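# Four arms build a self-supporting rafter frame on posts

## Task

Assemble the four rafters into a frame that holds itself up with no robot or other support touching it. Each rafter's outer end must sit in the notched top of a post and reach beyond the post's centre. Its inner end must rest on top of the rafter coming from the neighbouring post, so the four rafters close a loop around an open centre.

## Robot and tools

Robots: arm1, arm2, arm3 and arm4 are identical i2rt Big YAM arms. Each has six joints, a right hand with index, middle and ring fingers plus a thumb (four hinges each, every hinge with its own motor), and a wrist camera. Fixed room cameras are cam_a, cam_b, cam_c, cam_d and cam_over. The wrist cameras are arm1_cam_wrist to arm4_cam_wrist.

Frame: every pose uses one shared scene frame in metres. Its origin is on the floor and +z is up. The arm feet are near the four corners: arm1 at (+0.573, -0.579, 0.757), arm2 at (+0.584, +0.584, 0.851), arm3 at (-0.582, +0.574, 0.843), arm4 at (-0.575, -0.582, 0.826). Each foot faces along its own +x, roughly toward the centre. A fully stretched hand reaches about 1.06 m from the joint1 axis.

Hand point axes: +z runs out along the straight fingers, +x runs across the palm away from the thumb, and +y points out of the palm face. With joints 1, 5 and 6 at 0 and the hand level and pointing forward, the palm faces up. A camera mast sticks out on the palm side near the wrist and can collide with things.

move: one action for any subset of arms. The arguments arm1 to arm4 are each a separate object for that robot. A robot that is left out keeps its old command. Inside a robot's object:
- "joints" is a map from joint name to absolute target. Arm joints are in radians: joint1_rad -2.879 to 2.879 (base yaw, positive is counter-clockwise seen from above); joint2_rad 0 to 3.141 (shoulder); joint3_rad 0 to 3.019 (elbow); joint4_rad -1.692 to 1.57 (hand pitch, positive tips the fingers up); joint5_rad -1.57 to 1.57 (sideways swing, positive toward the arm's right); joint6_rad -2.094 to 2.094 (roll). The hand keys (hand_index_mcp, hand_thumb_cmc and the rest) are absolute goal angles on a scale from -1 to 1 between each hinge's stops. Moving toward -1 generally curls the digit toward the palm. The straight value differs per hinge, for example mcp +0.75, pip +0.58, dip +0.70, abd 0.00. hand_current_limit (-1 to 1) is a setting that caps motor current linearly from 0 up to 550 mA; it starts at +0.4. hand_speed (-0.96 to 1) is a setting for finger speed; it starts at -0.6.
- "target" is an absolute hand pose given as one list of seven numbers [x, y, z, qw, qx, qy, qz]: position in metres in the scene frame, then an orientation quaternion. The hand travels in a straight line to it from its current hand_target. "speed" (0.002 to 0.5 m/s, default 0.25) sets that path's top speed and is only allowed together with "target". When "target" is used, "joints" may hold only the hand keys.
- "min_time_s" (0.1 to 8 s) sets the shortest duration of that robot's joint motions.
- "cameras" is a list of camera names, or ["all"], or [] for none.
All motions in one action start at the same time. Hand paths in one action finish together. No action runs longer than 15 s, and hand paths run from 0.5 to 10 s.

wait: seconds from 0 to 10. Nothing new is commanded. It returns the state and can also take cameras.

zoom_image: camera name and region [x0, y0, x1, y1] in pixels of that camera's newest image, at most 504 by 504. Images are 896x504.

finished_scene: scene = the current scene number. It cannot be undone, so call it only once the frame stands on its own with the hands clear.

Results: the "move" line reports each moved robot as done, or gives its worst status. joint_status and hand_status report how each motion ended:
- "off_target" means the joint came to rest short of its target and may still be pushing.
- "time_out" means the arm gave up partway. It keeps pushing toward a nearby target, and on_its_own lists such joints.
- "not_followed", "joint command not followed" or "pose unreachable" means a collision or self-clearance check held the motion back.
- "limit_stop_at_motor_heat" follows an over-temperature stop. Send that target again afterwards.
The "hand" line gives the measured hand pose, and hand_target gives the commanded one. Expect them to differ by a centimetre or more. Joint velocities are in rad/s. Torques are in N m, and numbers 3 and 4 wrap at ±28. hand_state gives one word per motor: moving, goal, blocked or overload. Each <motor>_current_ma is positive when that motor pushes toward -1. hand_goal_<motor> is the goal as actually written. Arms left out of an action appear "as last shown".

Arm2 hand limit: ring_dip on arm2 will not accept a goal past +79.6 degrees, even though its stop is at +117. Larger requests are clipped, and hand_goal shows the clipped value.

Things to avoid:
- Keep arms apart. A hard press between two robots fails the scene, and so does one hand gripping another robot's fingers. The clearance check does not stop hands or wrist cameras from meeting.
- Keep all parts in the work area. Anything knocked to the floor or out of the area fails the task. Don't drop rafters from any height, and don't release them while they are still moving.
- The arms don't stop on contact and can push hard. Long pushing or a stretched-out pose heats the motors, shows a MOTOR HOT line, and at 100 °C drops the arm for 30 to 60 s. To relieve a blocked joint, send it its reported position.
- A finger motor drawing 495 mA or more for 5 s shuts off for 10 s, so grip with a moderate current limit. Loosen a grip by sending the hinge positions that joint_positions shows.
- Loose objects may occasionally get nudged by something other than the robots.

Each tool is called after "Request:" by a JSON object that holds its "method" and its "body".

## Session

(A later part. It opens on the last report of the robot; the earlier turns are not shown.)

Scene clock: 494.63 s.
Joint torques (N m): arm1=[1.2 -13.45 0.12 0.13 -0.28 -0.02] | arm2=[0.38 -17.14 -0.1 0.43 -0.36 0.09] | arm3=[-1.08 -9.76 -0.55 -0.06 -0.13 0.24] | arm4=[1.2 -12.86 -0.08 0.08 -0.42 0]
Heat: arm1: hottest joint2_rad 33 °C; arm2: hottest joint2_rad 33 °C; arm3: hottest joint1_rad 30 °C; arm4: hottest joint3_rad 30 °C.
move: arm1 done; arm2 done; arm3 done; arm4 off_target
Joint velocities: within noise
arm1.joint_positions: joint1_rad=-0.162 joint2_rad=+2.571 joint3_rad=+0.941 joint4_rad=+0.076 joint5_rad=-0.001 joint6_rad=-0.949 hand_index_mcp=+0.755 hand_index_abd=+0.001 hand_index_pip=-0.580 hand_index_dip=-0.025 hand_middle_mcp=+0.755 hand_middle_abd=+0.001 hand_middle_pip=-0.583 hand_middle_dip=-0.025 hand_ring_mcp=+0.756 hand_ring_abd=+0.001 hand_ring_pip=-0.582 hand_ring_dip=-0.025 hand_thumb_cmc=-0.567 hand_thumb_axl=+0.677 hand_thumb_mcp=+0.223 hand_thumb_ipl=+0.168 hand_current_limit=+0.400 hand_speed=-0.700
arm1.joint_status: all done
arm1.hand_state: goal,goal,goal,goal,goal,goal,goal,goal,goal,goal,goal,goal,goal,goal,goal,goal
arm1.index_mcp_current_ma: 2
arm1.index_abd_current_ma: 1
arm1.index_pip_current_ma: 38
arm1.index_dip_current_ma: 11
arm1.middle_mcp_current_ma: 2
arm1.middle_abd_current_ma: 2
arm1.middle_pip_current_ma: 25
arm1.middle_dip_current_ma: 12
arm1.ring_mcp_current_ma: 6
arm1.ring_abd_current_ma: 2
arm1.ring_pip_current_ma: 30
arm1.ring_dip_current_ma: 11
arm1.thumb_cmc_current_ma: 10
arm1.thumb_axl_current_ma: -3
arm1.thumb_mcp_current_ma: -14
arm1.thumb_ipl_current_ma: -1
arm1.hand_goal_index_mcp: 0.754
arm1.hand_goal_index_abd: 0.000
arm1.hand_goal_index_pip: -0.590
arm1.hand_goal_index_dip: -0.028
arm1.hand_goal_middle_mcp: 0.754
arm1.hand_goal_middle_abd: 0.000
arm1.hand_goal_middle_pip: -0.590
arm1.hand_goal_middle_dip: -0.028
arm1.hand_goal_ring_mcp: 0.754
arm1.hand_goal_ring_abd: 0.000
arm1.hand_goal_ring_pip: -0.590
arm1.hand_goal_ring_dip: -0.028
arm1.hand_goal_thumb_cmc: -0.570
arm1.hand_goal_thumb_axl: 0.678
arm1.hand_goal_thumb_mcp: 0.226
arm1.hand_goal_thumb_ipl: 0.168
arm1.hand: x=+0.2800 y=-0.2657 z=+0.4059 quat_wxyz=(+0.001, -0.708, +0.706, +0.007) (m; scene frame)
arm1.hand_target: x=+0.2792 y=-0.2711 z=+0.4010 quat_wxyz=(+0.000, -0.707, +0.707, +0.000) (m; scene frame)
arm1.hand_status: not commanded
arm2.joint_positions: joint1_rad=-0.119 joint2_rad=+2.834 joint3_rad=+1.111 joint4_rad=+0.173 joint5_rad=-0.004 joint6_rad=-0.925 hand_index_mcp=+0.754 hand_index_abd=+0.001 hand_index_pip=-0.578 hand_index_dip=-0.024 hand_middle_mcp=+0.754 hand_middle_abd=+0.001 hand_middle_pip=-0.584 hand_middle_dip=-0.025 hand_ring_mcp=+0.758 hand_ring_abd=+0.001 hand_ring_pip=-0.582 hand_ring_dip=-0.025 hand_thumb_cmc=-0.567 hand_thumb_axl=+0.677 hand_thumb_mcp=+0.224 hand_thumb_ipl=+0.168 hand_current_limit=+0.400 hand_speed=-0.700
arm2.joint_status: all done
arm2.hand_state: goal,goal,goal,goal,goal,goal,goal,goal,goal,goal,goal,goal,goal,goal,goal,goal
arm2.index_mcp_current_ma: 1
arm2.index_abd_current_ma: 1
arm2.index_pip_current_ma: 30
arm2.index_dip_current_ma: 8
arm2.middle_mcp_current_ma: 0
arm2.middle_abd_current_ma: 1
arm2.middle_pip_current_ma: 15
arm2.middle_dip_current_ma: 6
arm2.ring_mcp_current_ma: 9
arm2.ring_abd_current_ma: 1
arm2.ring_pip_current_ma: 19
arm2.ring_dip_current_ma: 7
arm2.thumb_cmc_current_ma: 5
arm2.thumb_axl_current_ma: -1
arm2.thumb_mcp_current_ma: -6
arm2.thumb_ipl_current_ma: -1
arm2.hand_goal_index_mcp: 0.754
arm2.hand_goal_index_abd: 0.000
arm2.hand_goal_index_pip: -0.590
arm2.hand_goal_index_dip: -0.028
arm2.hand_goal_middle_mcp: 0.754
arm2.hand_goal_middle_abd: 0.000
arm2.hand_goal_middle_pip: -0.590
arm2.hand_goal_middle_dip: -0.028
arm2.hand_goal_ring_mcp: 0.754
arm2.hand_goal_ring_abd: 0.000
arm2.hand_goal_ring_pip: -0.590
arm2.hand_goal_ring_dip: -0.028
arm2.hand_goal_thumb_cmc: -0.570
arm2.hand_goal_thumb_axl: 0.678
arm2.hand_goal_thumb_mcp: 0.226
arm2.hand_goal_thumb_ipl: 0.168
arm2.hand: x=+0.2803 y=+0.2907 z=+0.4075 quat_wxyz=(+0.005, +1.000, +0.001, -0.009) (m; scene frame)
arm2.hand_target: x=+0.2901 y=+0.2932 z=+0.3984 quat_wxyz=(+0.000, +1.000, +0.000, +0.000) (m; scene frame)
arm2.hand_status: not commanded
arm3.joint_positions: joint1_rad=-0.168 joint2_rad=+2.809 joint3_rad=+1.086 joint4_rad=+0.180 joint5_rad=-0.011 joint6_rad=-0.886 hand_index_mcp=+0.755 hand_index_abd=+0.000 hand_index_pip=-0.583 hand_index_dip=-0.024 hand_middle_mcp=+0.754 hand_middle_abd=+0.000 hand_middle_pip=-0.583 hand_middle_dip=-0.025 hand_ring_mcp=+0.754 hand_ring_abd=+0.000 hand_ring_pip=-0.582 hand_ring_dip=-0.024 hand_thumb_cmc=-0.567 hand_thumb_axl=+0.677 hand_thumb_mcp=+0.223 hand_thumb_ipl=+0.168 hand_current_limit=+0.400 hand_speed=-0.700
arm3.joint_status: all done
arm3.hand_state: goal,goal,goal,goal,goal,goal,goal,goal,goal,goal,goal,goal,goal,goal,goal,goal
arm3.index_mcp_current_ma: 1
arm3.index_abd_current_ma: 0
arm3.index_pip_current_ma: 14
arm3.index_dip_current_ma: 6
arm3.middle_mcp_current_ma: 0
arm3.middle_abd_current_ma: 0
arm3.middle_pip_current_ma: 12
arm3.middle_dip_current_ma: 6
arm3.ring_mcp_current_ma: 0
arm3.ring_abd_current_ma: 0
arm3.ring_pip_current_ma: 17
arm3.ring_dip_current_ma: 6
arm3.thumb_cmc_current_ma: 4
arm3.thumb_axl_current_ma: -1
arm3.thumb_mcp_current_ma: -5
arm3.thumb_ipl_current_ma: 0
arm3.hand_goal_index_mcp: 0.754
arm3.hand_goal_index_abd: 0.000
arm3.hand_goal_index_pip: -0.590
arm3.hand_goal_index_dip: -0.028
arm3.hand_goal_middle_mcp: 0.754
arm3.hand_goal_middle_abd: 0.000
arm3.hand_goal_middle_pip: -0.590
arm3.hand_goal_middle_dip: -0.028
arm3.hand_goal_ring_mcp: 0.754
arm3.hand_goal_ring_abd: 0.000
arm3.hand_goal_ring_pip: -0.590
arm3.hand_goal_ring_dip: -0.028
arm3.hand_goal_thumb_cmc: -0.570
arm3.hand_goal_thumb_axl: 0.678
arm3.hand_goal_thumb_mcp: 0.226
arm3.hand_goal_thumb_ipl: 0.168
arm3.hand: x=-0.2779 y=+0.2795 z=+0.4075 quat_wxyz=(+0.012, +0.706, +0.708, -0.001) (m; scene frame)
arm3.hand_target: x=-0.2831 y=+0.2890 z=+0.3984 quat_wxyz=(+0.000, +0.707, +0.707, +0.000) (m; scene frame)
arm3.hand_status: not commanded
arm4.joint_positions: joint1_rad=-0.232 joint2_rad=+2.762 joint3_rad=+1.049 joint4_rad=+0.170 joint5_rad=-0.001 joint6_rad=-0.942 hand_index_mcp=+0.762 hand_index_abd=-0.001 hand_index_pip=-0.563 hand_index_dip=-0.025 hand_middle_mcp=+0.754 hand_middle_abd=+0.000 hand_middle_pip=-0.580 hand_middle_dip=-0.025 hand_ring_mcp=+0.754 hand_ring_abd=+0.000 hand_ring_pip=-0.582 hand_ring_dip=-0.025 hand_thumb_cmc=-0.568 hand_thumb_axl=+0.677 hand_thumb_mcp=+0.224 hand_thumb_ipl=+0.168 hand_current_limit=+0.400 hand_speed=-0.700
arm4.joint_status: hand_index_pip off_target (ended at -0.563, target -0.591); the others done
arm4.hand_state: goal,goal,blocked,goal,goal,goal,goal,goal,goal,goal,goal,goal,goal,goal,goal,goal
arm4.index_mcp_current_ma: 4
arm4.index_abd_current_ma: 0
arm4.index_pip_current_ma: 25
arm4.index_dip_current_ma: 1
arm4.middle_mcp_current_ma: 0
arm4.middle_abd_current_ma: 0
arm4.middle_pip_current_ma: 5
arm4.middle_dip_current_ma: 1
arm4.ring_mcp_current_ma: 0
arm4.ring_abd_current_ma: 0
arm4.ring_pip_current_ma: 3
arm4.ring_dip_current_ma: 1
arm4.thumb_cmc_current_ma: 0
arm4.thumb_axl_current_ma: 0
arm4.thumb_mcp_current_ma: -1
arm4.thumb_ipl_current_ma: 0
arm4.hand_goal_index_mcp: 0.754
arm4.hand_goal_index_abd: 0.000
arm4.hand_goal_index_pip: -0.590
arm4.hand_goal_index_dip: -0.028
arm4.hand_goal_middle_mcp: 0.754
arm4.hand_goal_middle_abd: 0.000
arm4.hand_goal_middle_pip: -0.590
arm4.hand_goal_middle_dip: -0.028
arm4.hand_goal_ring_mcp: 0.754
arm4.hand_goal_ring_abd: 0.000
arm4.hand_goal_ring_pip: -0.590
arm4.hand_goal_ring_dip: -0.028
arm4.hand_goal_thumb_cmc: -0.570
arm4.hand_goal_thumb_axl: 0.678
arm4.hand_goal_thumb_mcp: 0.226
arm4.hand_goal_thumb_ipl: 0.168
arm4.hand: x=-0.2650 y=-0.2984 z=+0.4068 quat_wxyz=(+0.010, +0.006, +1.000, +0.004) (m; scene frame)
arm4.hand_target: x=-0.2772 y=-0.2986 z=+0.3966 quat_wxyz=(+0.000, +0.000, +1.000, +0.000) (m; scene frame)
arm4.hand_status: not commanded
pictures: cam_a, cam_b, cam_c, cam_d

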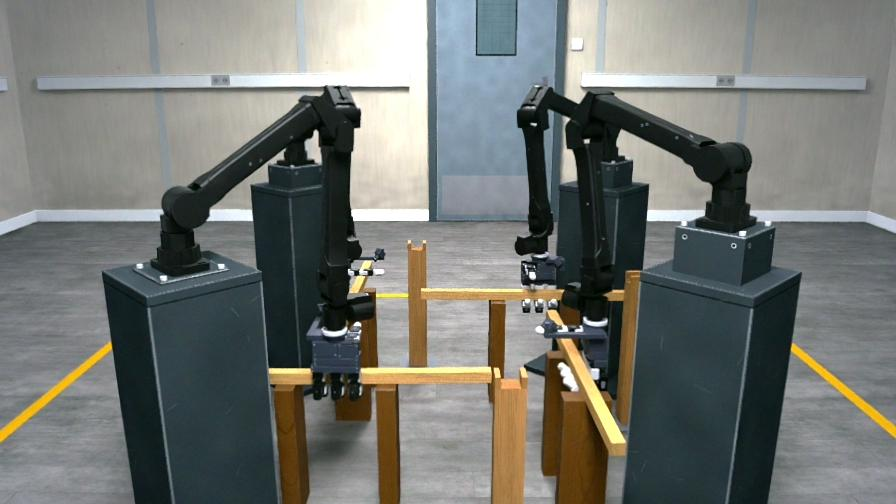

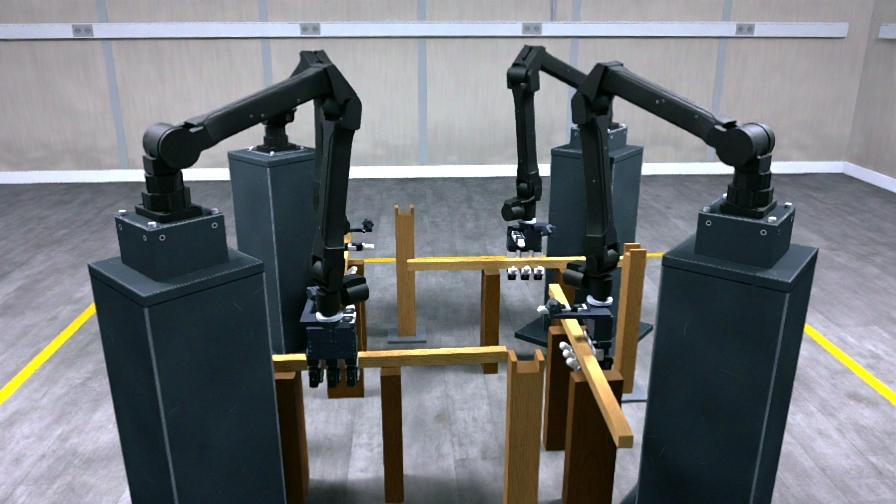

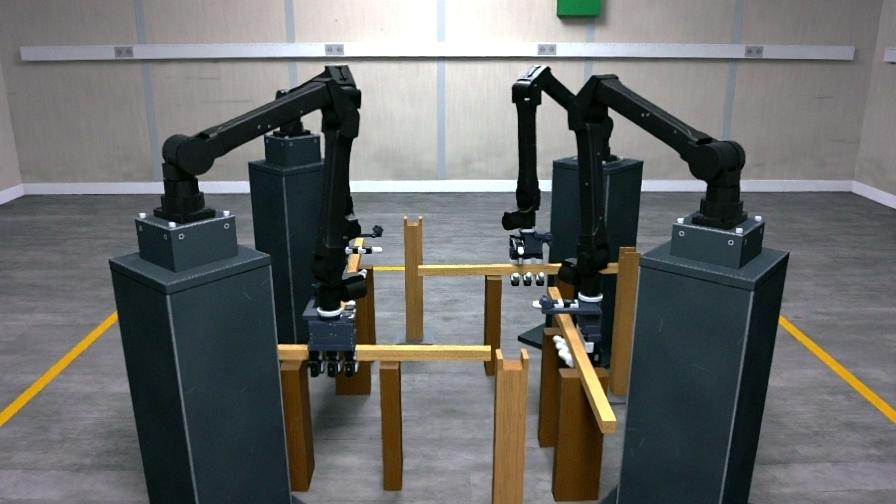

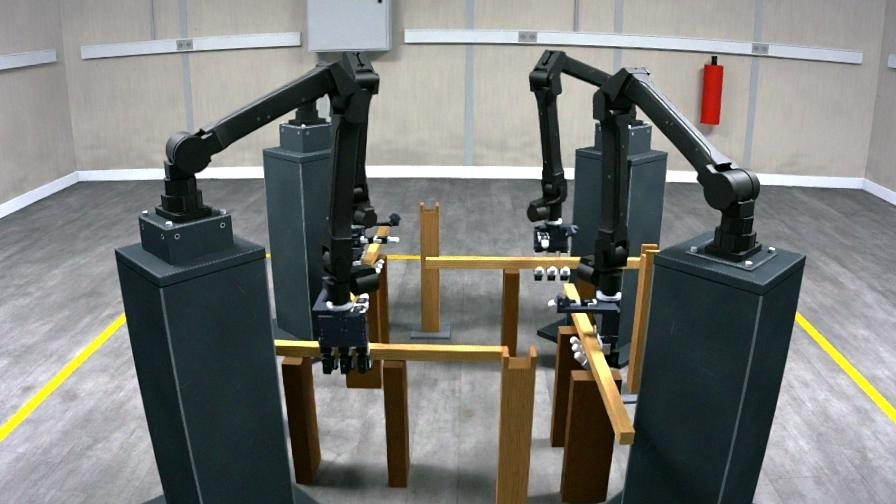

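Request:
{"method": "move", "body": {"arm1": {"joints":{"hand_index_pip":-0.634,"hand_middle_pip":-0.634,"hand_ring_pip":-0.634,"hand_index_dip":-0.391,"hand_middle_dip":-0.391,"hand_ring_dip":-0.391,"hand_thumb_mcp":-0.449,"hand_thumb_ipl":-0.535}}, "arm2": {"joints":{"hand_index_pip":-0.634,"hand_middle_pip":-0.634,"hand_ring_pip":-0.634,"hand_index_dip":-0.391,"hand_middle_dip":-0.391,"hand_ring_dip":-0.391,"hand_thumb_mcp":-0.449,"hand_thumb_ipl":-0.535}}, "arm3": {"joints":{"hand_index_pip":-0.634,"hand_middle_pip":-0.634,"hand_ring_pip":-0.634,"hand_index_dip":-0.391,"hand_middle_dip":-0.391,"hand_ring_dip":-0.391,"hand_thumb_mcp":-0.449,"hand_thumb_ipl":-0.535}}, "arm4": {"joints":{"hand_index_pip":-0.634,"hand_middle_pip":-0.634,"hand_ring_pip":-0.634,"hand_index_dip":-0.391,"hand_middle_dip":-0.391,"hand_ring_dip":-0.391,"hand_thumb_mcp":-0.449,"hand_thumb_ipl":-0.535}}, "cameras": ["cam_a","cam_b","cam_c","cam_d"]}}

Request:
{"method": "zoom_image", "body": {"camera": "cam_c", "region": [520, 240, 660, 440]}}

Request:
{"method": "zoom_image", "body": {"camera": "cam_a", "region": [520, 270, 660, 470]}}

Request:
{"method": "zoom_image", "body": {"camera": "cam_b", "region": [530, 260, 670, 460]}}

Request:
{"method": "zoom_image", "body": {"camera": "cam_d", "region": [540, 250, 680, 450]}}

Scene clock: 504.23 s.
Joint torques (N m): arm1=[1.14 -13.8 0.12 -0.1 -0.26 -0.03] | arm2=[0.21 -17.38 -0.35 0.4 -0.32 0.07] | arm3=[-1.14 -9.76 -0.65 -0.06 -0.09 0.2] | arm4=[0.91 -13.45 -0.38 -0.01 -0.28 0.02]
Heat: arm1: hottest joint2_rad 34 °C; arm2: hottest joint2_rad 33 °C; arm3: hottest joint1_rad 30 °C; arm4: hottest joint2_rad 30 °C.
move: arm1 off_target; arm2 off_target; arm3 off_target; arm4 off_target
Joint velocities: within noise
arm1.joint_positions: joint1_rad=-0.162 joint2_rad=+2.572 joint3_rad=+0.942 joint4_rad=+0.076 joint5_rad=-0.001 joint6_rad=-0.944 hand_index_mcp=+0.758 hand_index_abd=+0.001 hand_index_pip=-0.596 hand_index_dip=-0.170 hand_middle_mcp=+0.758 hand_middle_abd=+0.001 hand_middle_pip=-0.597 hand_middle_dip=-0.153 hand_ring_mcp=+0.758 hand_ring_abd=+0.001 hand_ring_pip=-0.586 hand_ring_dip=-0.160 hand_thumb_cmc=-0.569 hand_thumb_axl=+0.677 hand_thumb_mcp=-0.356 hand_thumb_ipl=-0.398 hand_current_limit=+0.400 hand_speed=-0.700
arm1.joint_status: hand_index_pip off_target (ended at -0.596, target -0.634); hand_index_dip off_target (ended at -0.170, target -0.391); hand_middle_pip off_target (ended at -0.597, target -0.634); hand_middle_dip off_target (ended at -0.153, target -0.391); hand_ring_pip off_target (ended at -0.586, target -0.634); hand_ring_dip off_target (ended at -0.160, target -0.391); hand_thumb_mcp off_target (ended at -0.356, target -0.449); hand_thumb_ipl off_target (ended at -0.398, target -0.535)
arm1.hand_state: goal,goal,blocked,blocked,goal,goal,blocked,blocked,goal,goal,blocked,blocked,goal,goal,blocked,blocked
arm1.index_mcp_current_ma: 15
arm1.index_abd_current_ma: 1
arm1.index_pip_current_ma: 166
arm1.index_dip_current_ma: 385
arm1.middle_mcp_current_ma: 16
arm1.middle_abd_current_ma: 2
arm1.middle_pip_current_ma: 162
arm1.middle_dip_current_ma: 385
arm1.ring_mcp_current_ma: 17
arm1.ring_abd_current_ma: 3
arm1.ring_pip_current_ma: 212
arm1.ring_dip_current_ma: 385
arm1.thumb_cmc_current_ma: 3
arm1.thumb_axl_current_ma: -4
arm1.thumb_mcp_current_ma: 385
arm1.thumb_ipl_current_ma: 385
arm1.hand_goal_index_mcp: 0.754
arm1.hand_goal_index_abd: 0.000
arm1.hand_goal_index_pip: -0.634
arm1.hand_goal_index_dip: -0.390
arm1.hand_goal_middle_mcp: 0.754
arm1.hand_goal_middle_abd: 0.000
arm1.hand_goal_middle_pip: -0.634
arm1.hand_goal_middle_dip: -0.390
arm1.hand_goal_ring_mcp: 0.754
arm1.hand_goal_ring_abd: 0.000
arm1.hand_goal_ring_pip: -0.634
arm1.hand_goal_ring_dip: -0.390
arm1.hand_goal_thumb_cmc: -0.570
arm1.hand_goal_thumb_axl: 0.678
arm1.hand_goal_thumb_mcp: -0.448
arm1.hand_goal_thumb_ipl: -0.534
arm1.hand: x=+0.2799 y=-0.2653 z=+0.4056 quat_wxyz=(+0.001, -0.706, +0.708, +0.007) (m; scene frame)
arm1.hand_target: x=+0.2792 y=-0.2709 z=+0.4011 quat_wxyz=(+0.000, -0.707, +0.707, +0.000) (m; scene frame)
arm1.hand_status: not commanded
arm2.joint_positions: joint1_rad=-0.118 joint2_rad=+2.836 joint3_rad=+1.115 joint4_rad=+0.173 joint5_rad=-0.005 joint6_rad=-0.922 hand_index_mcp=+0.756 hand_index_abd=+0.001 hand_index_pip=-0.591 hand_index_dip=-0.187 hand_middle_mcp=+0.756 hand_middle_abd=+0.001 hand_middle_pip=-0.597 hand_middle_dip=-0.186 hand_ring_mcp=+0.756 hand_ring_abd=+0.001 hand_ring_pip=-0.598 hand_ring_dip=-0.185 hand_thumb_cmc=-0.571 hand_thumb_axl=+0.676 hand_thumb_mcp=-0.355 hand_thumb_ipl=-0.402 hand_current_limit=+0.400 hand_speed=-0.700
arm2.joint_status: hand_index_pip off_target (ended at -0.591, target -0.634); hand_index_dip off_target (ended at -0.187, target -0.391); hand_middle_pip off_target (ended at -0.597, target -0.634); hand_middle_dip off_target (ended at -0.186, target -0.391); hand_ring_pip off_target (ended at -0.598, target -0.634); hand_ring_dip off_target (ended at -0.185, target -0.391); hand_thumb_mcp off_target (ended at -0.355, target -0.449); hand_thumb_ipl off_target (ended at -0.402, target -0.535)
arm2.hand_state: goal,goal,blocked,blocked,goal,goal,blocked,blocked,goal,goal,blocked,blocked,goal,goal,blocked,blocked
arm2.index_mcp_current_ma: 4
arm2.index_abd_current_ma: 1
arm2.index_pip_current_ma: 143
arm2.index_dip_current_ma: 385
arm2.middle_mcp_current_ma: 4
arm2.middle_abd_current_ma: 1
arm2.middle_pip_current_ma: 120
arm2.middle_dip_current_ma: 385
arm2.ring_mcp_current_ma: 4
arm2.ring_abd_current_ma: 1
arm2.ring_pip_current_ma: 115
arm2.ring_dip_current_ma: 385
arm2.thumb_cmc_current_ma: -2
arm2.thumb_axl_current_ma: -5
arm2.thumb_mcp_current_ma: 385
arm2.thumb_ipl_current_ma: 385
arm2.hand_goal_index_mcp: 0.754
arm2.hand_goal_index_abd: 0.000
arm2.hand_goal_index_pip: -0.634
arm2.hand_goal_index_dip: -0.390
arm2.hand_goal_middle_mcp: 0.754
arm2.hand_goal_middle_abd: 0.000
arm2.hand_goal_middle_pip: -0.634
arm2.hand_goal_middle_dip: -0.390
arm2.hand_goal_ring_mcp: 0.754
arm2.hand_goal_ring_abd: 0.000
arm2.hand_goal_ring_pip: -0.634
arm2.hand_goal_ring_dip: -0.390
arm2.hand_goal_thumb_cmc: -0.570
arm2.hand_goal_thumb_axl: 0.678
arm2.hand_goal_thumb_mcp: -0.448
arm2.hand_goal_thumb_ipl: -0.534
arm2.hand: x=+0.2799 y=+0.2894 z=+0.4068 quat_wxyz=(+0.005, +1.000, +0.001, -0.010) (m; scene frame)
arm2.hand_target: x=+0.2900 y=+0.2932 z=+0.3984 quat_wxyz=(+0.000, +1.000, +0.000, +0.000) (m; scene frame)
arm2.hand_status: not commanded
arm3.joint_positions: joint1_rad=-0.167 joint2_rad=+2.809 joint3_rad=+1.087 joint4_rad=+0.180 joint5_rad=-0.012 joint6_rad=-0.882 hand_index_mcp=+0.759 hand_index_abd=+0.000 hand_index_pip=-0.596 hand_index_dip=-0.222 hand_middle_mcp=+0.756 hand_middle_abd=+0.000 hand_middle_pip=-0.607 hand_middle_dip=-0.195 hand_ring_mcp=+0.754 hand_ring_abd=+0.000 hand_ring_pip=-0.600 hand_ring_dip=-0.201 hand_thumb_cmc=-0.575 hand_thumb_axl=+0.672 hand_thumb_mcp=-0.342 hand_thumb_ipl=-0.422 hand_current_limit=+0.400 hand_speed=-0.700
arm3.joint_status: hand_index_pip off_target (ended at -0.596, target -0.634); hand_index_dip off_target (ended at -0.222, target -0.391); hand_middle_pip off_target (ended at -0.607, target -0.634); hand_middle_dip off_target (ended at -0.195, target -0.391); hand_ring_pip off_target (ended at -0.600, target -0.634); hand_ring_dip off_target (ended at -0.201, target -0.391); hand_thumb_mcp off_target (ended at -0.342, target -0.449); hand_thumb_ipl off_target (ended at -0.422, target -0.535)
arm3.hand_state: goal,goal,blocked,blocked,goal,goal,blocked,blocked,goal,goal,blocked,blocked,goal,goal,blocked,blocked
arm3.index_mcp_current_ma: 9
arm3.index_abd_current_ma: 0
arm3.index_pip_current_ma: 111
arm3.index_dip_current_ma: 385
arm3.middle_mcp_current_ma: 3
arm3.middle_abd_current_ma: 0
arm3.middle_pip_current_ma: 70
arm3.middle_dip_current_ma: 385
arm3.ring_mcp_current_ma: 0
arm3.ring_abd_current_ma: 0
arm3.ring_pip_current_ma: 94
arm3.ring_dip_current_ma: 385
arm3.thumb_cmc_current_ma: -8
arm3.thumb_axl_current_ma: -13
arm3.thumb_mcp_current_ma: 385
arm3.thumb_ipl_current_ma: 385
arm3.hand_goal_index_mcp: 0.754
arm3.hand_goal_index_abd: 0.000
arm3.hand_goal_index_pip: -0.634
arm3.hand_goal_index_dip: -0.390
arm3.hand_goal_middle_mcp: 0.754
arm3.hand_goal_middle_abd: 0.000
arm3.hand_goal_middle_pip: -0.634
arm3.hand_goal_middle_dip: -0.390
arm3.hand_goal_ring_mcp: 0.754
arm3.hand_goal_ring_abd: 0.000
arm3.hand_goal_ring_pip: -0.634
arm3.hand_goal_ring_dip: -0.390
arm3.hand_goal_thumb_cmc: -0.570
arm3.hand_goal_thumb_axl: 0.678
arm3.hand_goal_thumb_mcp: -0.448
arm3.hand_goal_thumb_ipl: -0.534
arm3.hand: x=-0.2775 y=+0.2790 z=+0.4074 quat_wxyz=(+0.012, +0.707, +0.707, -0.001) (m; scene frame)
arm3.hand_target: x=-0.2832 y=+0.2890 z=+0.3984 quat_wxyz=(+0.000, +0.707, +0.707, +0.000) (m; scene frame)
arm3.hand_status: not commanded
arm4.joint_positions: joint1_rad=-0.226 joint2_rad=+2.766 joint3_rad=+1.053 joint4_rad=+0.170 joint5_rad=-0.003 joint6_rad=-0.942 hand_index_mcp=+0.763 hand_index_abd=-0.002 hand_index_pip=-0.564 hand_index_dip=-0.191 hand_middle_mcp=+0.760 hand_middle_abd=-0.001 hand_middle_pip=-0.578 hand_middle_dip=-0.191 hand_ring_mcp=+0.756 hand_ring_abd=+0.000 hand_ring_pip=-0.572 hand_ring_dip=-0.230 hand_thumb_cmc=-0.568 hand_thumb_axl=+0.677 hand_thumb_mcp=-0.358 hand_thumb_ipl=-0.408 hand_current_limit=+0.400 hand_speed=-0.700
arm4.joint_status: hand_index_pip off_target (ended at -0.564, target -0.634); hand_index_dip off_target (ended at -0.191, target -0.391); hand_middle_pip off_target (ended at -0.578, target -0.634); hand_middle_dip off_target (ended at -0.191, target -0.391); hand_ring_pip off_target (ended at -0.572, target -0.634); hand_ring_dip off_target (ended at -0.230, target -0.391); hand_thumb_mcp off_target (ended at -0.358, target -0.449); hand_thumb_ipl off_target (ended at -0.408, target -0.535)
arm4.hand_state: goal,goal,blocked,blocked,goal,goal,blocked,blocked,goal,goal,blocked,blocked,goal,goal,blocked,blocked
arm4.index_mcp_current_ma: 4
arm4.index_abd_current_ma: 0
arm4.index_pip_current_ma: 122
arm4.index_dip_current_ma: 385
arm4.middle_mcp_current_ma: 2
arm4.middle_abd_current_ma: 0
arm4.middle_pip_current_ma: 83
arm4.middle_dip_current_ma: 385
arm4.ring_mcp_current_ma: 0
arm4.ring_abd_current_ma: 0
arm4.ring_pip_current_ma: 100
arm4.ring_dip_current_ma: 385
arm4.thumb_cmc_current_ma: 0
arm4.thumb_axl_current_ma: 0
arm4.thumb_mcp_current_ma: 281
arm4.thumb_ipl_current_ma: 385
arm4.hand_goal_index_mcp: 0.754
arm4.hand_goal_index_abd: 0.000
arm4.hand_goal_index_pip: -0.634
arm4.hand_goal_index_dip: -0.390
arm4.hand_goal_middle_mcp: 0.754
arm4.hand_goal_middle_abd: 0.000
arm4.hand_goal_middle_pip: -0.634
arm4.hand_goal_middle_dip: -0.390
arm4.hand_goal_ring_mcp: 0.754
arm4.hand_goal_ring_abd: 0.000
arm4.hand_goal_ring_pip: -0.634
arm4.hand_goal_ring_dip: -0.390
arm4.hand_goal_thumb_cmc: -0.570
arm4.hand_goal_thumb_axl: 0.678
arm4.hand_goal_thumb_mcp: -0.448
arm4.hand_goal_thumb_ipl: -0.534
arm4.hand: x=-0.2665 y=-0.2962 z=+0.4055 quat_wxyz=(+0.010, +0.003, +1.000, +0.005) (m; scene frame)
arm4.hand_target: x=-0.2771 y=-0.2985 z=+0.3966 quat_wxyz=(+0.000, +0.000, +1.000, +0.000) (m; scene frame)
arm4.hand_status: not commanded
pictures: cam_a, cam_b, cam_c, cam_d

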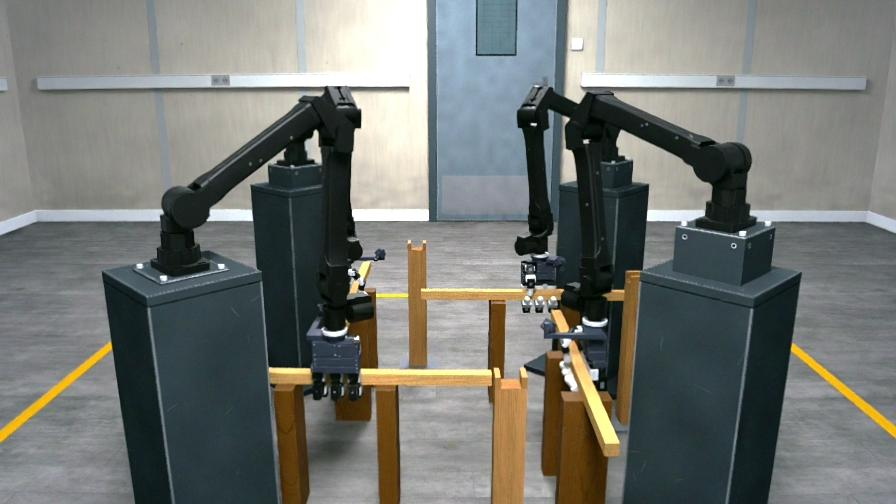

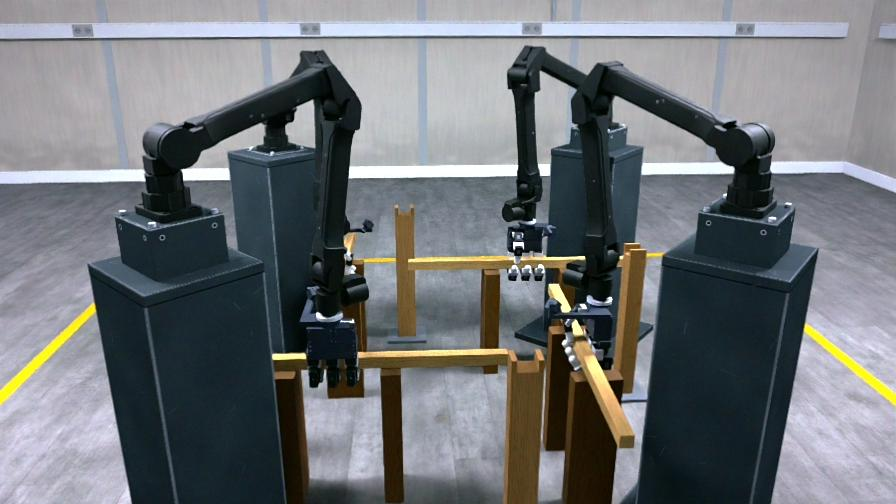

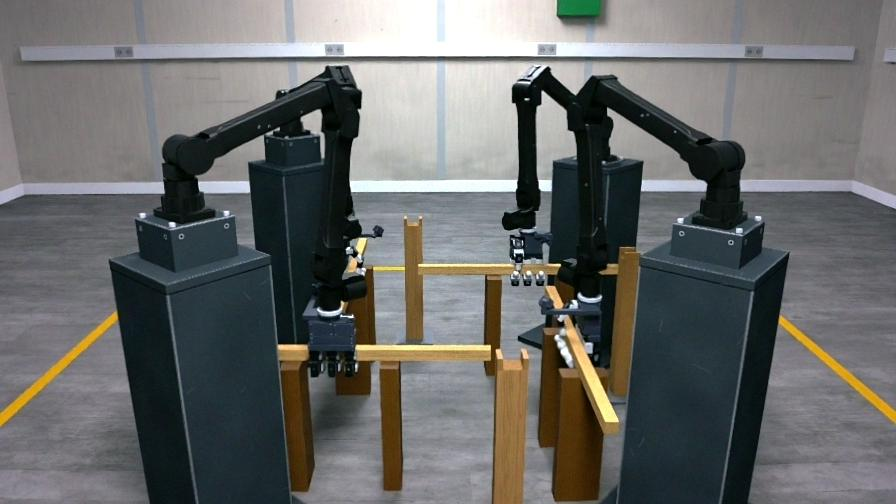

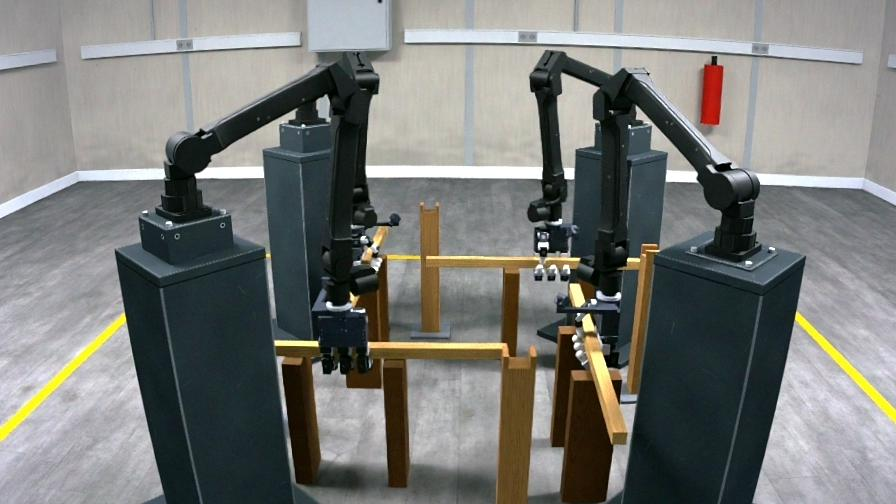

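Scaled by 2.520.

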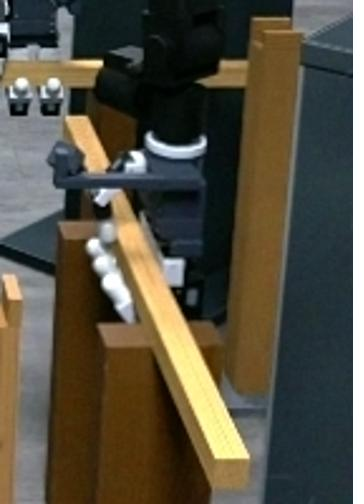

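Scaled by 2.520.

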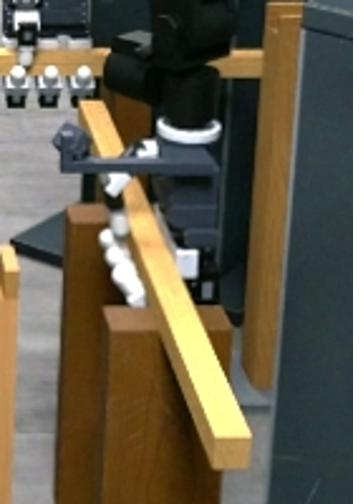

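Scaled by 2.520.

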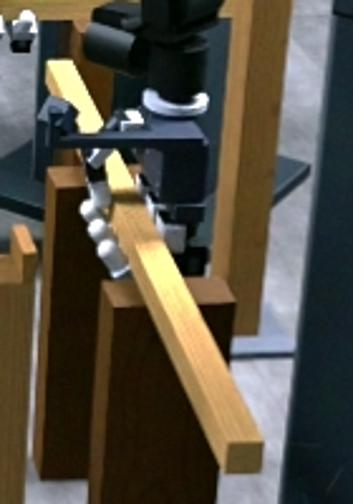

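Scaled by 2.520.

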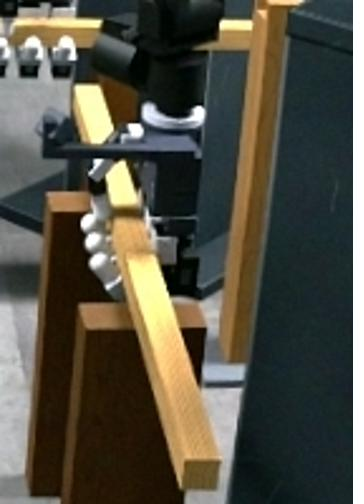

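Request:
{"method": "move", "body": {"arm1": {"target":[0.279,-0.271,0.460,0,0.7071,-0.7071,0],"speed":0.06}, "arm2": {"target":[0.290,0.293,0.458,0,1,0,0],"speed":0.06}, "arm3": {"target":[-0.283,0.289,0.458,0,0.7071,0.7071,0],"speed":0.06}, "arm4": {"target":[-0.277,-0.298,0.456,0,0,1,0],"speed":0.06}, "cameras": ["cam_a","cam_b","cam_c","cam_d","cam_over"]}}

Scene clock: 543.77 s.
Joint torques (N m): arm1=[0.79 -15.44 -0.4 -0.28 -0.3 -0.04] | arm2=[0.15 -21.19 -1.66 0.38 -0.32 0.04] | arm3=[-1.26 -13.1 -1.91 -0.08 -0.21 0.17] | arm4=[0.73 -16.79 -1.87 -0.09 -0.29 0.01]
Heat: arm1: hottest joint2_rad 34 °C; arm2: hottest joint2_rad 33 °C; arm3: hottest joint1_rad 30 °C; arm4: hottest joint2_rad 31 °C.
move: arm1 off_target; arm2 off_target; arm3 off_target; arm4 off_target
Joint velocities: within noise
arm1.joint_positions: joint1_rad=-0.162 joint2_rad=+2.435 joint3_rad=+0.857 joint4_rad=-0.001 joint5_rad=+0.000 joint6_rad=-0.944 hand_index_mcp=+0.758 hand_index_abd=+0.001 hand_index_pip=-0.596 hand_index_dip=-0.170 hand_middle_mcp=+0.758 hand_middle_abd=+0.001 hand_middle_pip=-0.597 hand_middle_dip=-0.153 hand_ring_mcp=+0.758 hand_ring_abd=+0.001 hand_ring_pip=-0.586 hand_ring_dip=-0.160 hand_thumb_cmc=-0.569 hand_thumb_axl=+0.677 hand_thumb_mcp=-0.356 hand_thumb_ipl=-0.398 hand_current_limit=+0.400 hand_speed=-0.700
arm1.joint_status: not commanded
arm1.hand_state: goal,goal,blocked,blocked,goal,goal,blocked,blocked,goal,goal,blocked,blocked,goal,goal,blocked,blocked
arm1.index_mcp_current_ma: 15
arm1.index_abd_current_ma: 2
arm1.index_pip_current_ma: 166
arm1.index_dip_current_ma: 385
arm1.middle_mcp_current_ma: 16
arm1.middle_abd_current_ma: 3
arm1.middle_pip_current_ma: 162
arm1.middle_dip_current_ma: 385
arm1.ring_mcp_current_ma: 17
arm1.ring_abd_current_ma: 3
arm1.ring_pip_current_ma: 212
arm1.ring_dip_current_ma: 385
arm1.thumb_cmc_current_ma: 3
arm1.thumb_axl_current_ma: -4
arm1.thumb_mcp_current_ma: 385
arm1.thumb_ipl_current_ma: 385
arm1.hand_goal_index_mcp: 0.754
arm1.hand_goal_index_abd: 0.000
arm1.hand_goal_index_pip: -0.634
arm1.hand_goal_index_dip: -0.390
arm1.hand_goal_middle_mcp: 0.754
arm1.hand_goal_middle_abd: 0.000
arm1.hand_goal_middle_pip: -0.634
arm1.hand_goal_middle_dip: -0.390
arm1.hand_goal_ring_mcp: 0.754
arm1.hand_goal_ring_abd: 0.000
arm1.hand_goal_ring_pip: -0.634
arm1.hand_goal_ring_dip: -0.390
arm1.hand_goal_thumb_cmc: -0.570
arm1.hand_goal_thumb_axl: 0.678
arm1.hand_goal_thumb_mcp: -0.448
arm1.hand_goal_thumb_ipl: -0.534
arm1.hand: x=+0.2856 y=-0.2731 z=+0.4505 quat_wxyz=(+0.000, -0.706, +0.708, -0.005) (m; scene frame)
arm1.hand_target: x=+0.2790 y=-0.2709 z=+0.4598 quat_wxyz=(+0.000, -0.707, +0.707, +0.000) (m; scene frame)
arm1.hand_status: off_target (0.012 m and 0.6 deg from the pose sent, 0.055 m and 0.8 deg at the start)
arm2.joint_positions: joint1_rad=-0.118 joint2_rad=+2.725 joint3_rad=+1.000 joint4_rad=+0.141 joint5_rad=-0.005 joint6_rad=-0.921 hand_index_mcp=+0.757 hand_index_abd=+0.001 hand_index_pip=-0.591 hand_index_dip=-0.187 hand_middle_mcp=+0.756 hand_middle_abd=+0.001 hand_middle_pip=-0.597 hand_middle_dip=-0.186 hand_ring_mcp=+0.756 hand_ring_abd=+0.001 hand_ring_pip=-0.598 hand_ring_dip=-0.186 hand_thumb_cmc=-0.571 hand_thumb_axl=+0.676 hand_thumb_mcp=-0.355 hand_thumb_ipl=-0.402 hand_current_limit=+0.400 hand_speed=-0.700
arm2.joint_status: not commanded
arm2.hand_state: goal,goal,blocked,blocked,goal,goal,blocked,blocked,goal,goal,blocked,blocked,goal,goal,blocked,blocked
arm2.index_mcp_current_ma: 6
arm2.index_abd_current_ma: 1
arm2.index_pip_current_ma: 143
arm2.index_dip_current_ma: 385
arm2.middle_mcp_current_ma: 4
arm2.middle_abd_current_ma: 1
arm2.middle_pip_current_ma: 120
arm2.middle_dip_current_ma: 385
arm2.ring_mcp_current_ma: 4
arm2.ring_abd_current_ma: 1
arm2.ring_pip_current_ma: 115
arm2.ring_dip_current_ma: 385
arm2.thumb_cmc_current_ma: -2
arm2.thumb_axl_current_ma: -5
arm2.thumb_mcp_current_ma: 385
arm2.thumb_ipl_current_ma: 385
arm2.hand_goal_index_mcp: 0.754
arm2.hand_goal_index_abd: 0.000
arm2.hand_goal_index_pip: -0.634
arm2.hand_goal_index_dip: -0.390
arm2.hand_goal_middle_mcp: 0.754
arm2.hand_goal_middle_abd: 0.000
arm2.hand_goal_middle_pip: -0.634
arm2.hand_goal_middle_dip: -0.390
arm2.hand_goal_ring_mcp: 0.754
arm2.hand_goal_ring_abd: 0.000
arm2.hand_goal_ring_pip: -0.634
arm2.hand_goal_ring_dip: -0.390
arm2.hand_goal_thumb_cmc: -0.570
arm2.hand_goal_thumb_axl: 0.678
arm2.hand_goal_thumb_mcp: -0.448
arm2.hand_goal_thumb_ipl: -0.534
arm2.hand: x=+0.2942 y=+0.3000 z=+0.4466 quat_wxyz=(-0.005, +1.000, +0.000, +0.005) (m; scene frame)
arm2.hand_target: x=+0.2902 y=+0.2931 z=+0.4576 quat_wxyz=(+0.000, +1.000, +0.000, +0.000) (m; scene frame)
arm2.hand_status: off_target (0.014 m and 0.8 deg from the pose sent, 0.052 m and 1.3 deg at the start)
arm3.joint_positions: joint1_rad=-0.167 joint2_rad=+2.697 joint3_rad=+0.975 joint4_rad=+0.144 joint5_rad=-0.009 joint6_rad=-0.882 hand_index_mcp=+0.760 hand_index_abd=+0.000 hand_index_pip=-0.596 hand_index_dip=-0.222 hand_middle_mcp=+0.757 hand_middle_abd=+0.000 hand_middle_pip=-0.607 hand_middle_dip=-0.196 hand_ring_mcp=+0.755 hand_ring_abd=+0.000 hand_ring_pip=-0.600 hand_ring_dip=-0.201 hand_thumb_cmc=-0.575 hand_thumb_axl=+0.672 hand_thumb_mcp=-0.342 hand_thumb_ipl=-0.422 hand_current_limit=+0.400 hand_speed=-0.700
arm3.joint_status: not commanded
arm3.hand_state: goal,goal,blocked,blocked,goal,goal,blocked,blocked,goal,goal,blocked,blocked,goal,goal,blocked,blocked
arm3.index_mcp_current_ma: 12
arm3.index_abd_current_ma: 0
arm3.index_pip_current_ma: 111
arm3.index_dip_current_ma: 385
arm3.middle_mcp_current_ma: 6
arm3.middle_abd_current_ma: 0
arm3.middle_pip_current_ma: 70
arm3.middle_dip_current_ma: 385
arm3.ring_mcp_current_ma: 2
arm3.ring_abd_current_ma: 0
arm3.ring_pip_current_ma: 94
arm3.ring_dip_current_ma: 385
arm3.thumb_cmc_current_ma: -8
arm3.thumb_axl_current_ma: -13
arm3.thumb_mcp_current_ma: 385
arm3.thumb_ipl_current_ma: 385
arm3.hand_goal_index_mcp: 0.754
arm3.hand_goal_index_abd: 0.000
arm3.hand_goal_index_pip: -0.634
arm3.hand_goal_index_dip: -0.390
arm3.hand_goal_middle_mcp: 0.754
arm3.hand_goal_middle_abd: 0.000
arm3.hand_goal_middle_pip: -0.634
arm3.hand_goal_middle_dip: -0.390
arm3.hand_goal_ring_mcp: 0.754
arm3.hand_goal_ring_abd: 0.000
arm3.hand_goal_ring_pip: -0.634
arm3.hand_goal_ring_dip: -0.390
arm3.hand_goal_thumb_cmc: -0.570
arm3.hand_goal_thumb_axl: 0.678
arm3.hand_goal_thumb_mcp: -0.448
arm3.hand_goal_thumb_ipl: -0.534
arm3.hand: x=-0.2889 y=+0.2928 z=+0.4467 quat_wxyz=(-0.006, +0.707, +0.707, -0.001) (m; scene frame)
arm3.hand_target: x=-0.2830 y=+0.2890 z=+0.4577 quat_wxyz=(+0.000, +0.707, +0.707, +0.000) (m; scene frame)
arm3.hand_status: off_target (0.013 m and 0.7 deg from the pose sent, 0.052 m and 1.4 deg at the start)
arm4.joint_positions: joint1_rad=-0.226 joint2_rad=+2.649 joint3_rad=+0.949 joint4_rad=+0.129 joint5_rad=-0.003 joint6_rad=-0.942 hand_index_mcp=+0.763 hand_index_abd=-0.002 hand_index_pip=-0.564 hand_index_dip=-0.191 hand_middle_mcp=+0.760 hand_middle_abd=-0.001 hand_middle_pip=-0.578 hand_middle_dip=-0.191 hand_ring_mcp=+0.756 hand_ring_abd=+0.000 hand_ring_pip=-0.572 hand_ring_dip=-0.230 hand_thumb_cmc=-0.568 hand_thumb_axl=+0.677 hand_thumb_mcp=-0.358 hand_thumb_ipl=-0.408 hand_current_limit=+0.400 hand_speed=-0.700
arm4.joint_status: not commanded
arm4.hand_state: goal,goal,blocked,blocked,goal,goal,blocked,blocked,goal,goal,blocked,blocked,goal,goal,blocked,blocked
arm4.index_mcp_current_ma: 4
arm4.index_abd_current_ma: 0
arm4.index_pip_current_ma: 122
arm4.index_dip_current_ma: 385
arm4.middle_mcp_current_ma: 2
arm4.middle_abd_current_ma: 0
arm4.middle_pip_current_ma: 83
arm4.middle_dip_current_ma: 385
arm4.ring_mcp_current_ma: 0
arm4.ring_abd_current_ma: 0
arm4.ring_pip_current_ma: 100
arm4.ring_dip_current_ma: 385
arm4.thumb_cmc_current_ma: 0
arm4.thumb_axl_current_ma: 0
arm4.thumb_mcp_current_ma: 281
arm4.thumb_ipl_current_ma: 385
arm4.hand_goal_index_mcp: 0.754
arm4.hand_goal_index_abd: 0.000
arm4.hand_goal_index_pip: -0.634
arm4.hand_goal_index_dip: -0.390
arm4.hand_goal_middle_mcp: 0.754
arm4.hand_goal_middle_abd: 0.000
arm4.hand_goal_middle_pip: -0.634
arm4.hand_goal_middle_dip: -0.390
arm4.hand_goal_ring_mcp: 0.754
arm4.hand_goal_ring_abd: 0.000
arm4.hand_goal_ring_pip: -0.634
arm4.hand_goal_ring_dip: -0.390
arm4.hand_goal_thumb_cmc: -0.570
arm4.hand_goal_thumb_axl: 0.678
arm4.hand_goal_thumb_mcp: -0.448
arm4.hand_goal_thumb_ipl: -0.534
arm4.hand: x=-0.2769 y=-0.3033 z=+0.4466 quat_wxyz=(-0.001, +0.003, +1.000, -0.003) (m; scene frame)
arm4.hand_target: x=-0.2770 y=-0.2981 z=+0.4556 quat_wxyz=(+0.000, +0.000, +1.000, +0.000) (m; scene frame)
arm4.hand_status: off_target (0.011 m and 0.5 deg from the pose sent, 0.052 m and 1.3 deg at the start)
pictures: cam_a, cam_b, cam_c, cam_d, cam_over

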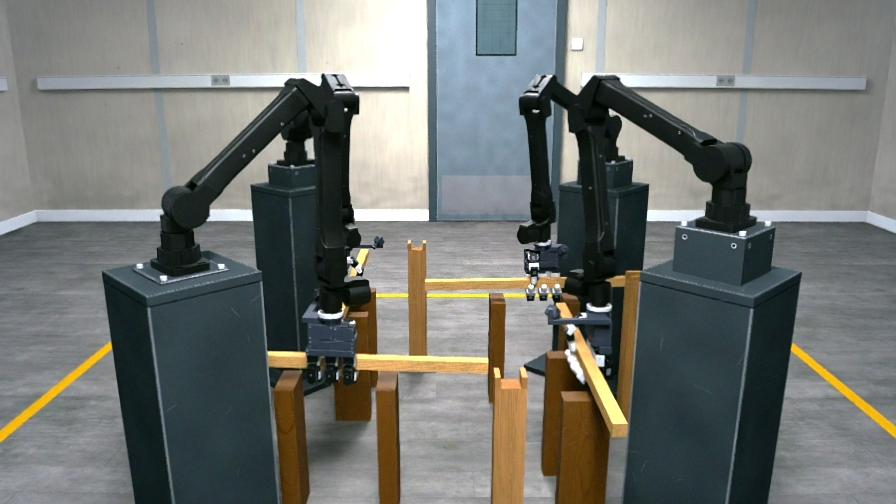

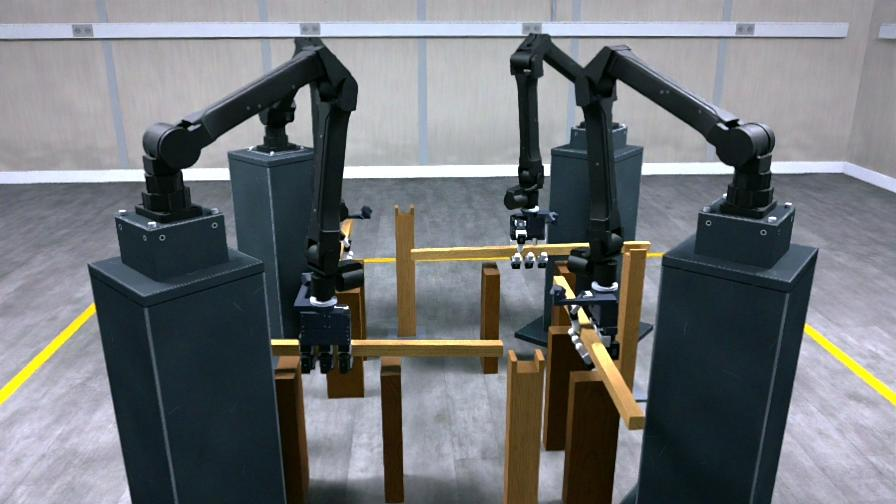

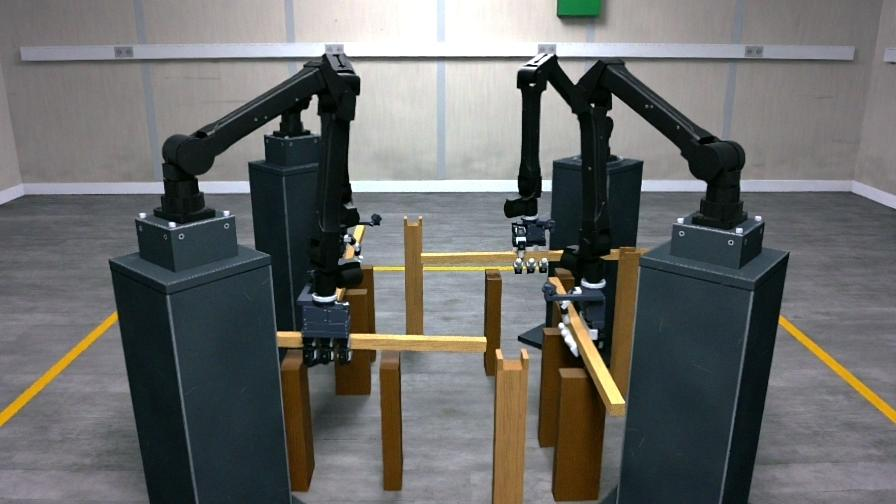

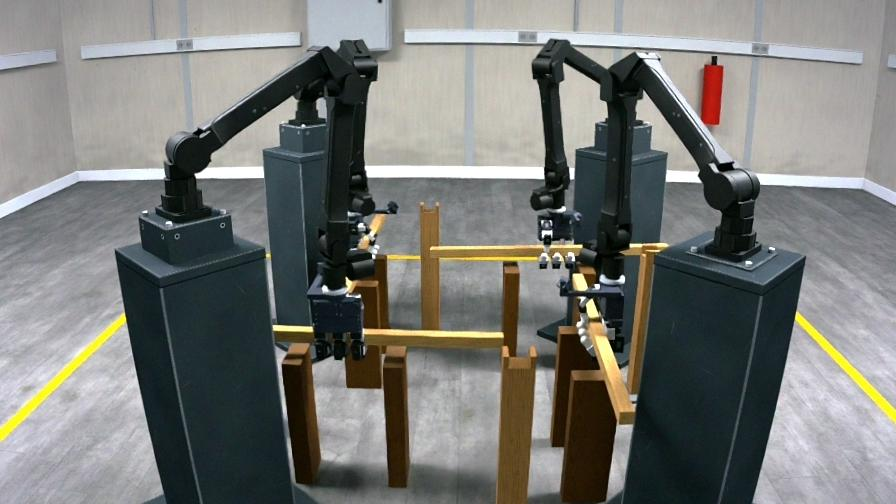

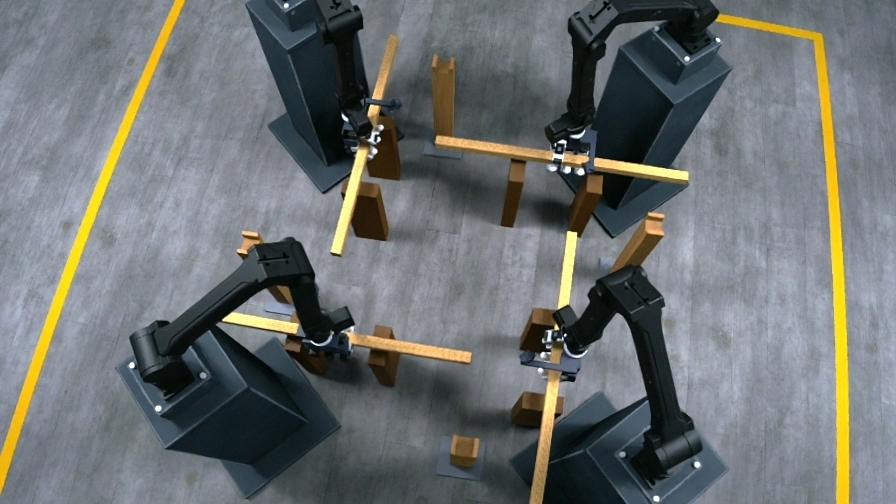

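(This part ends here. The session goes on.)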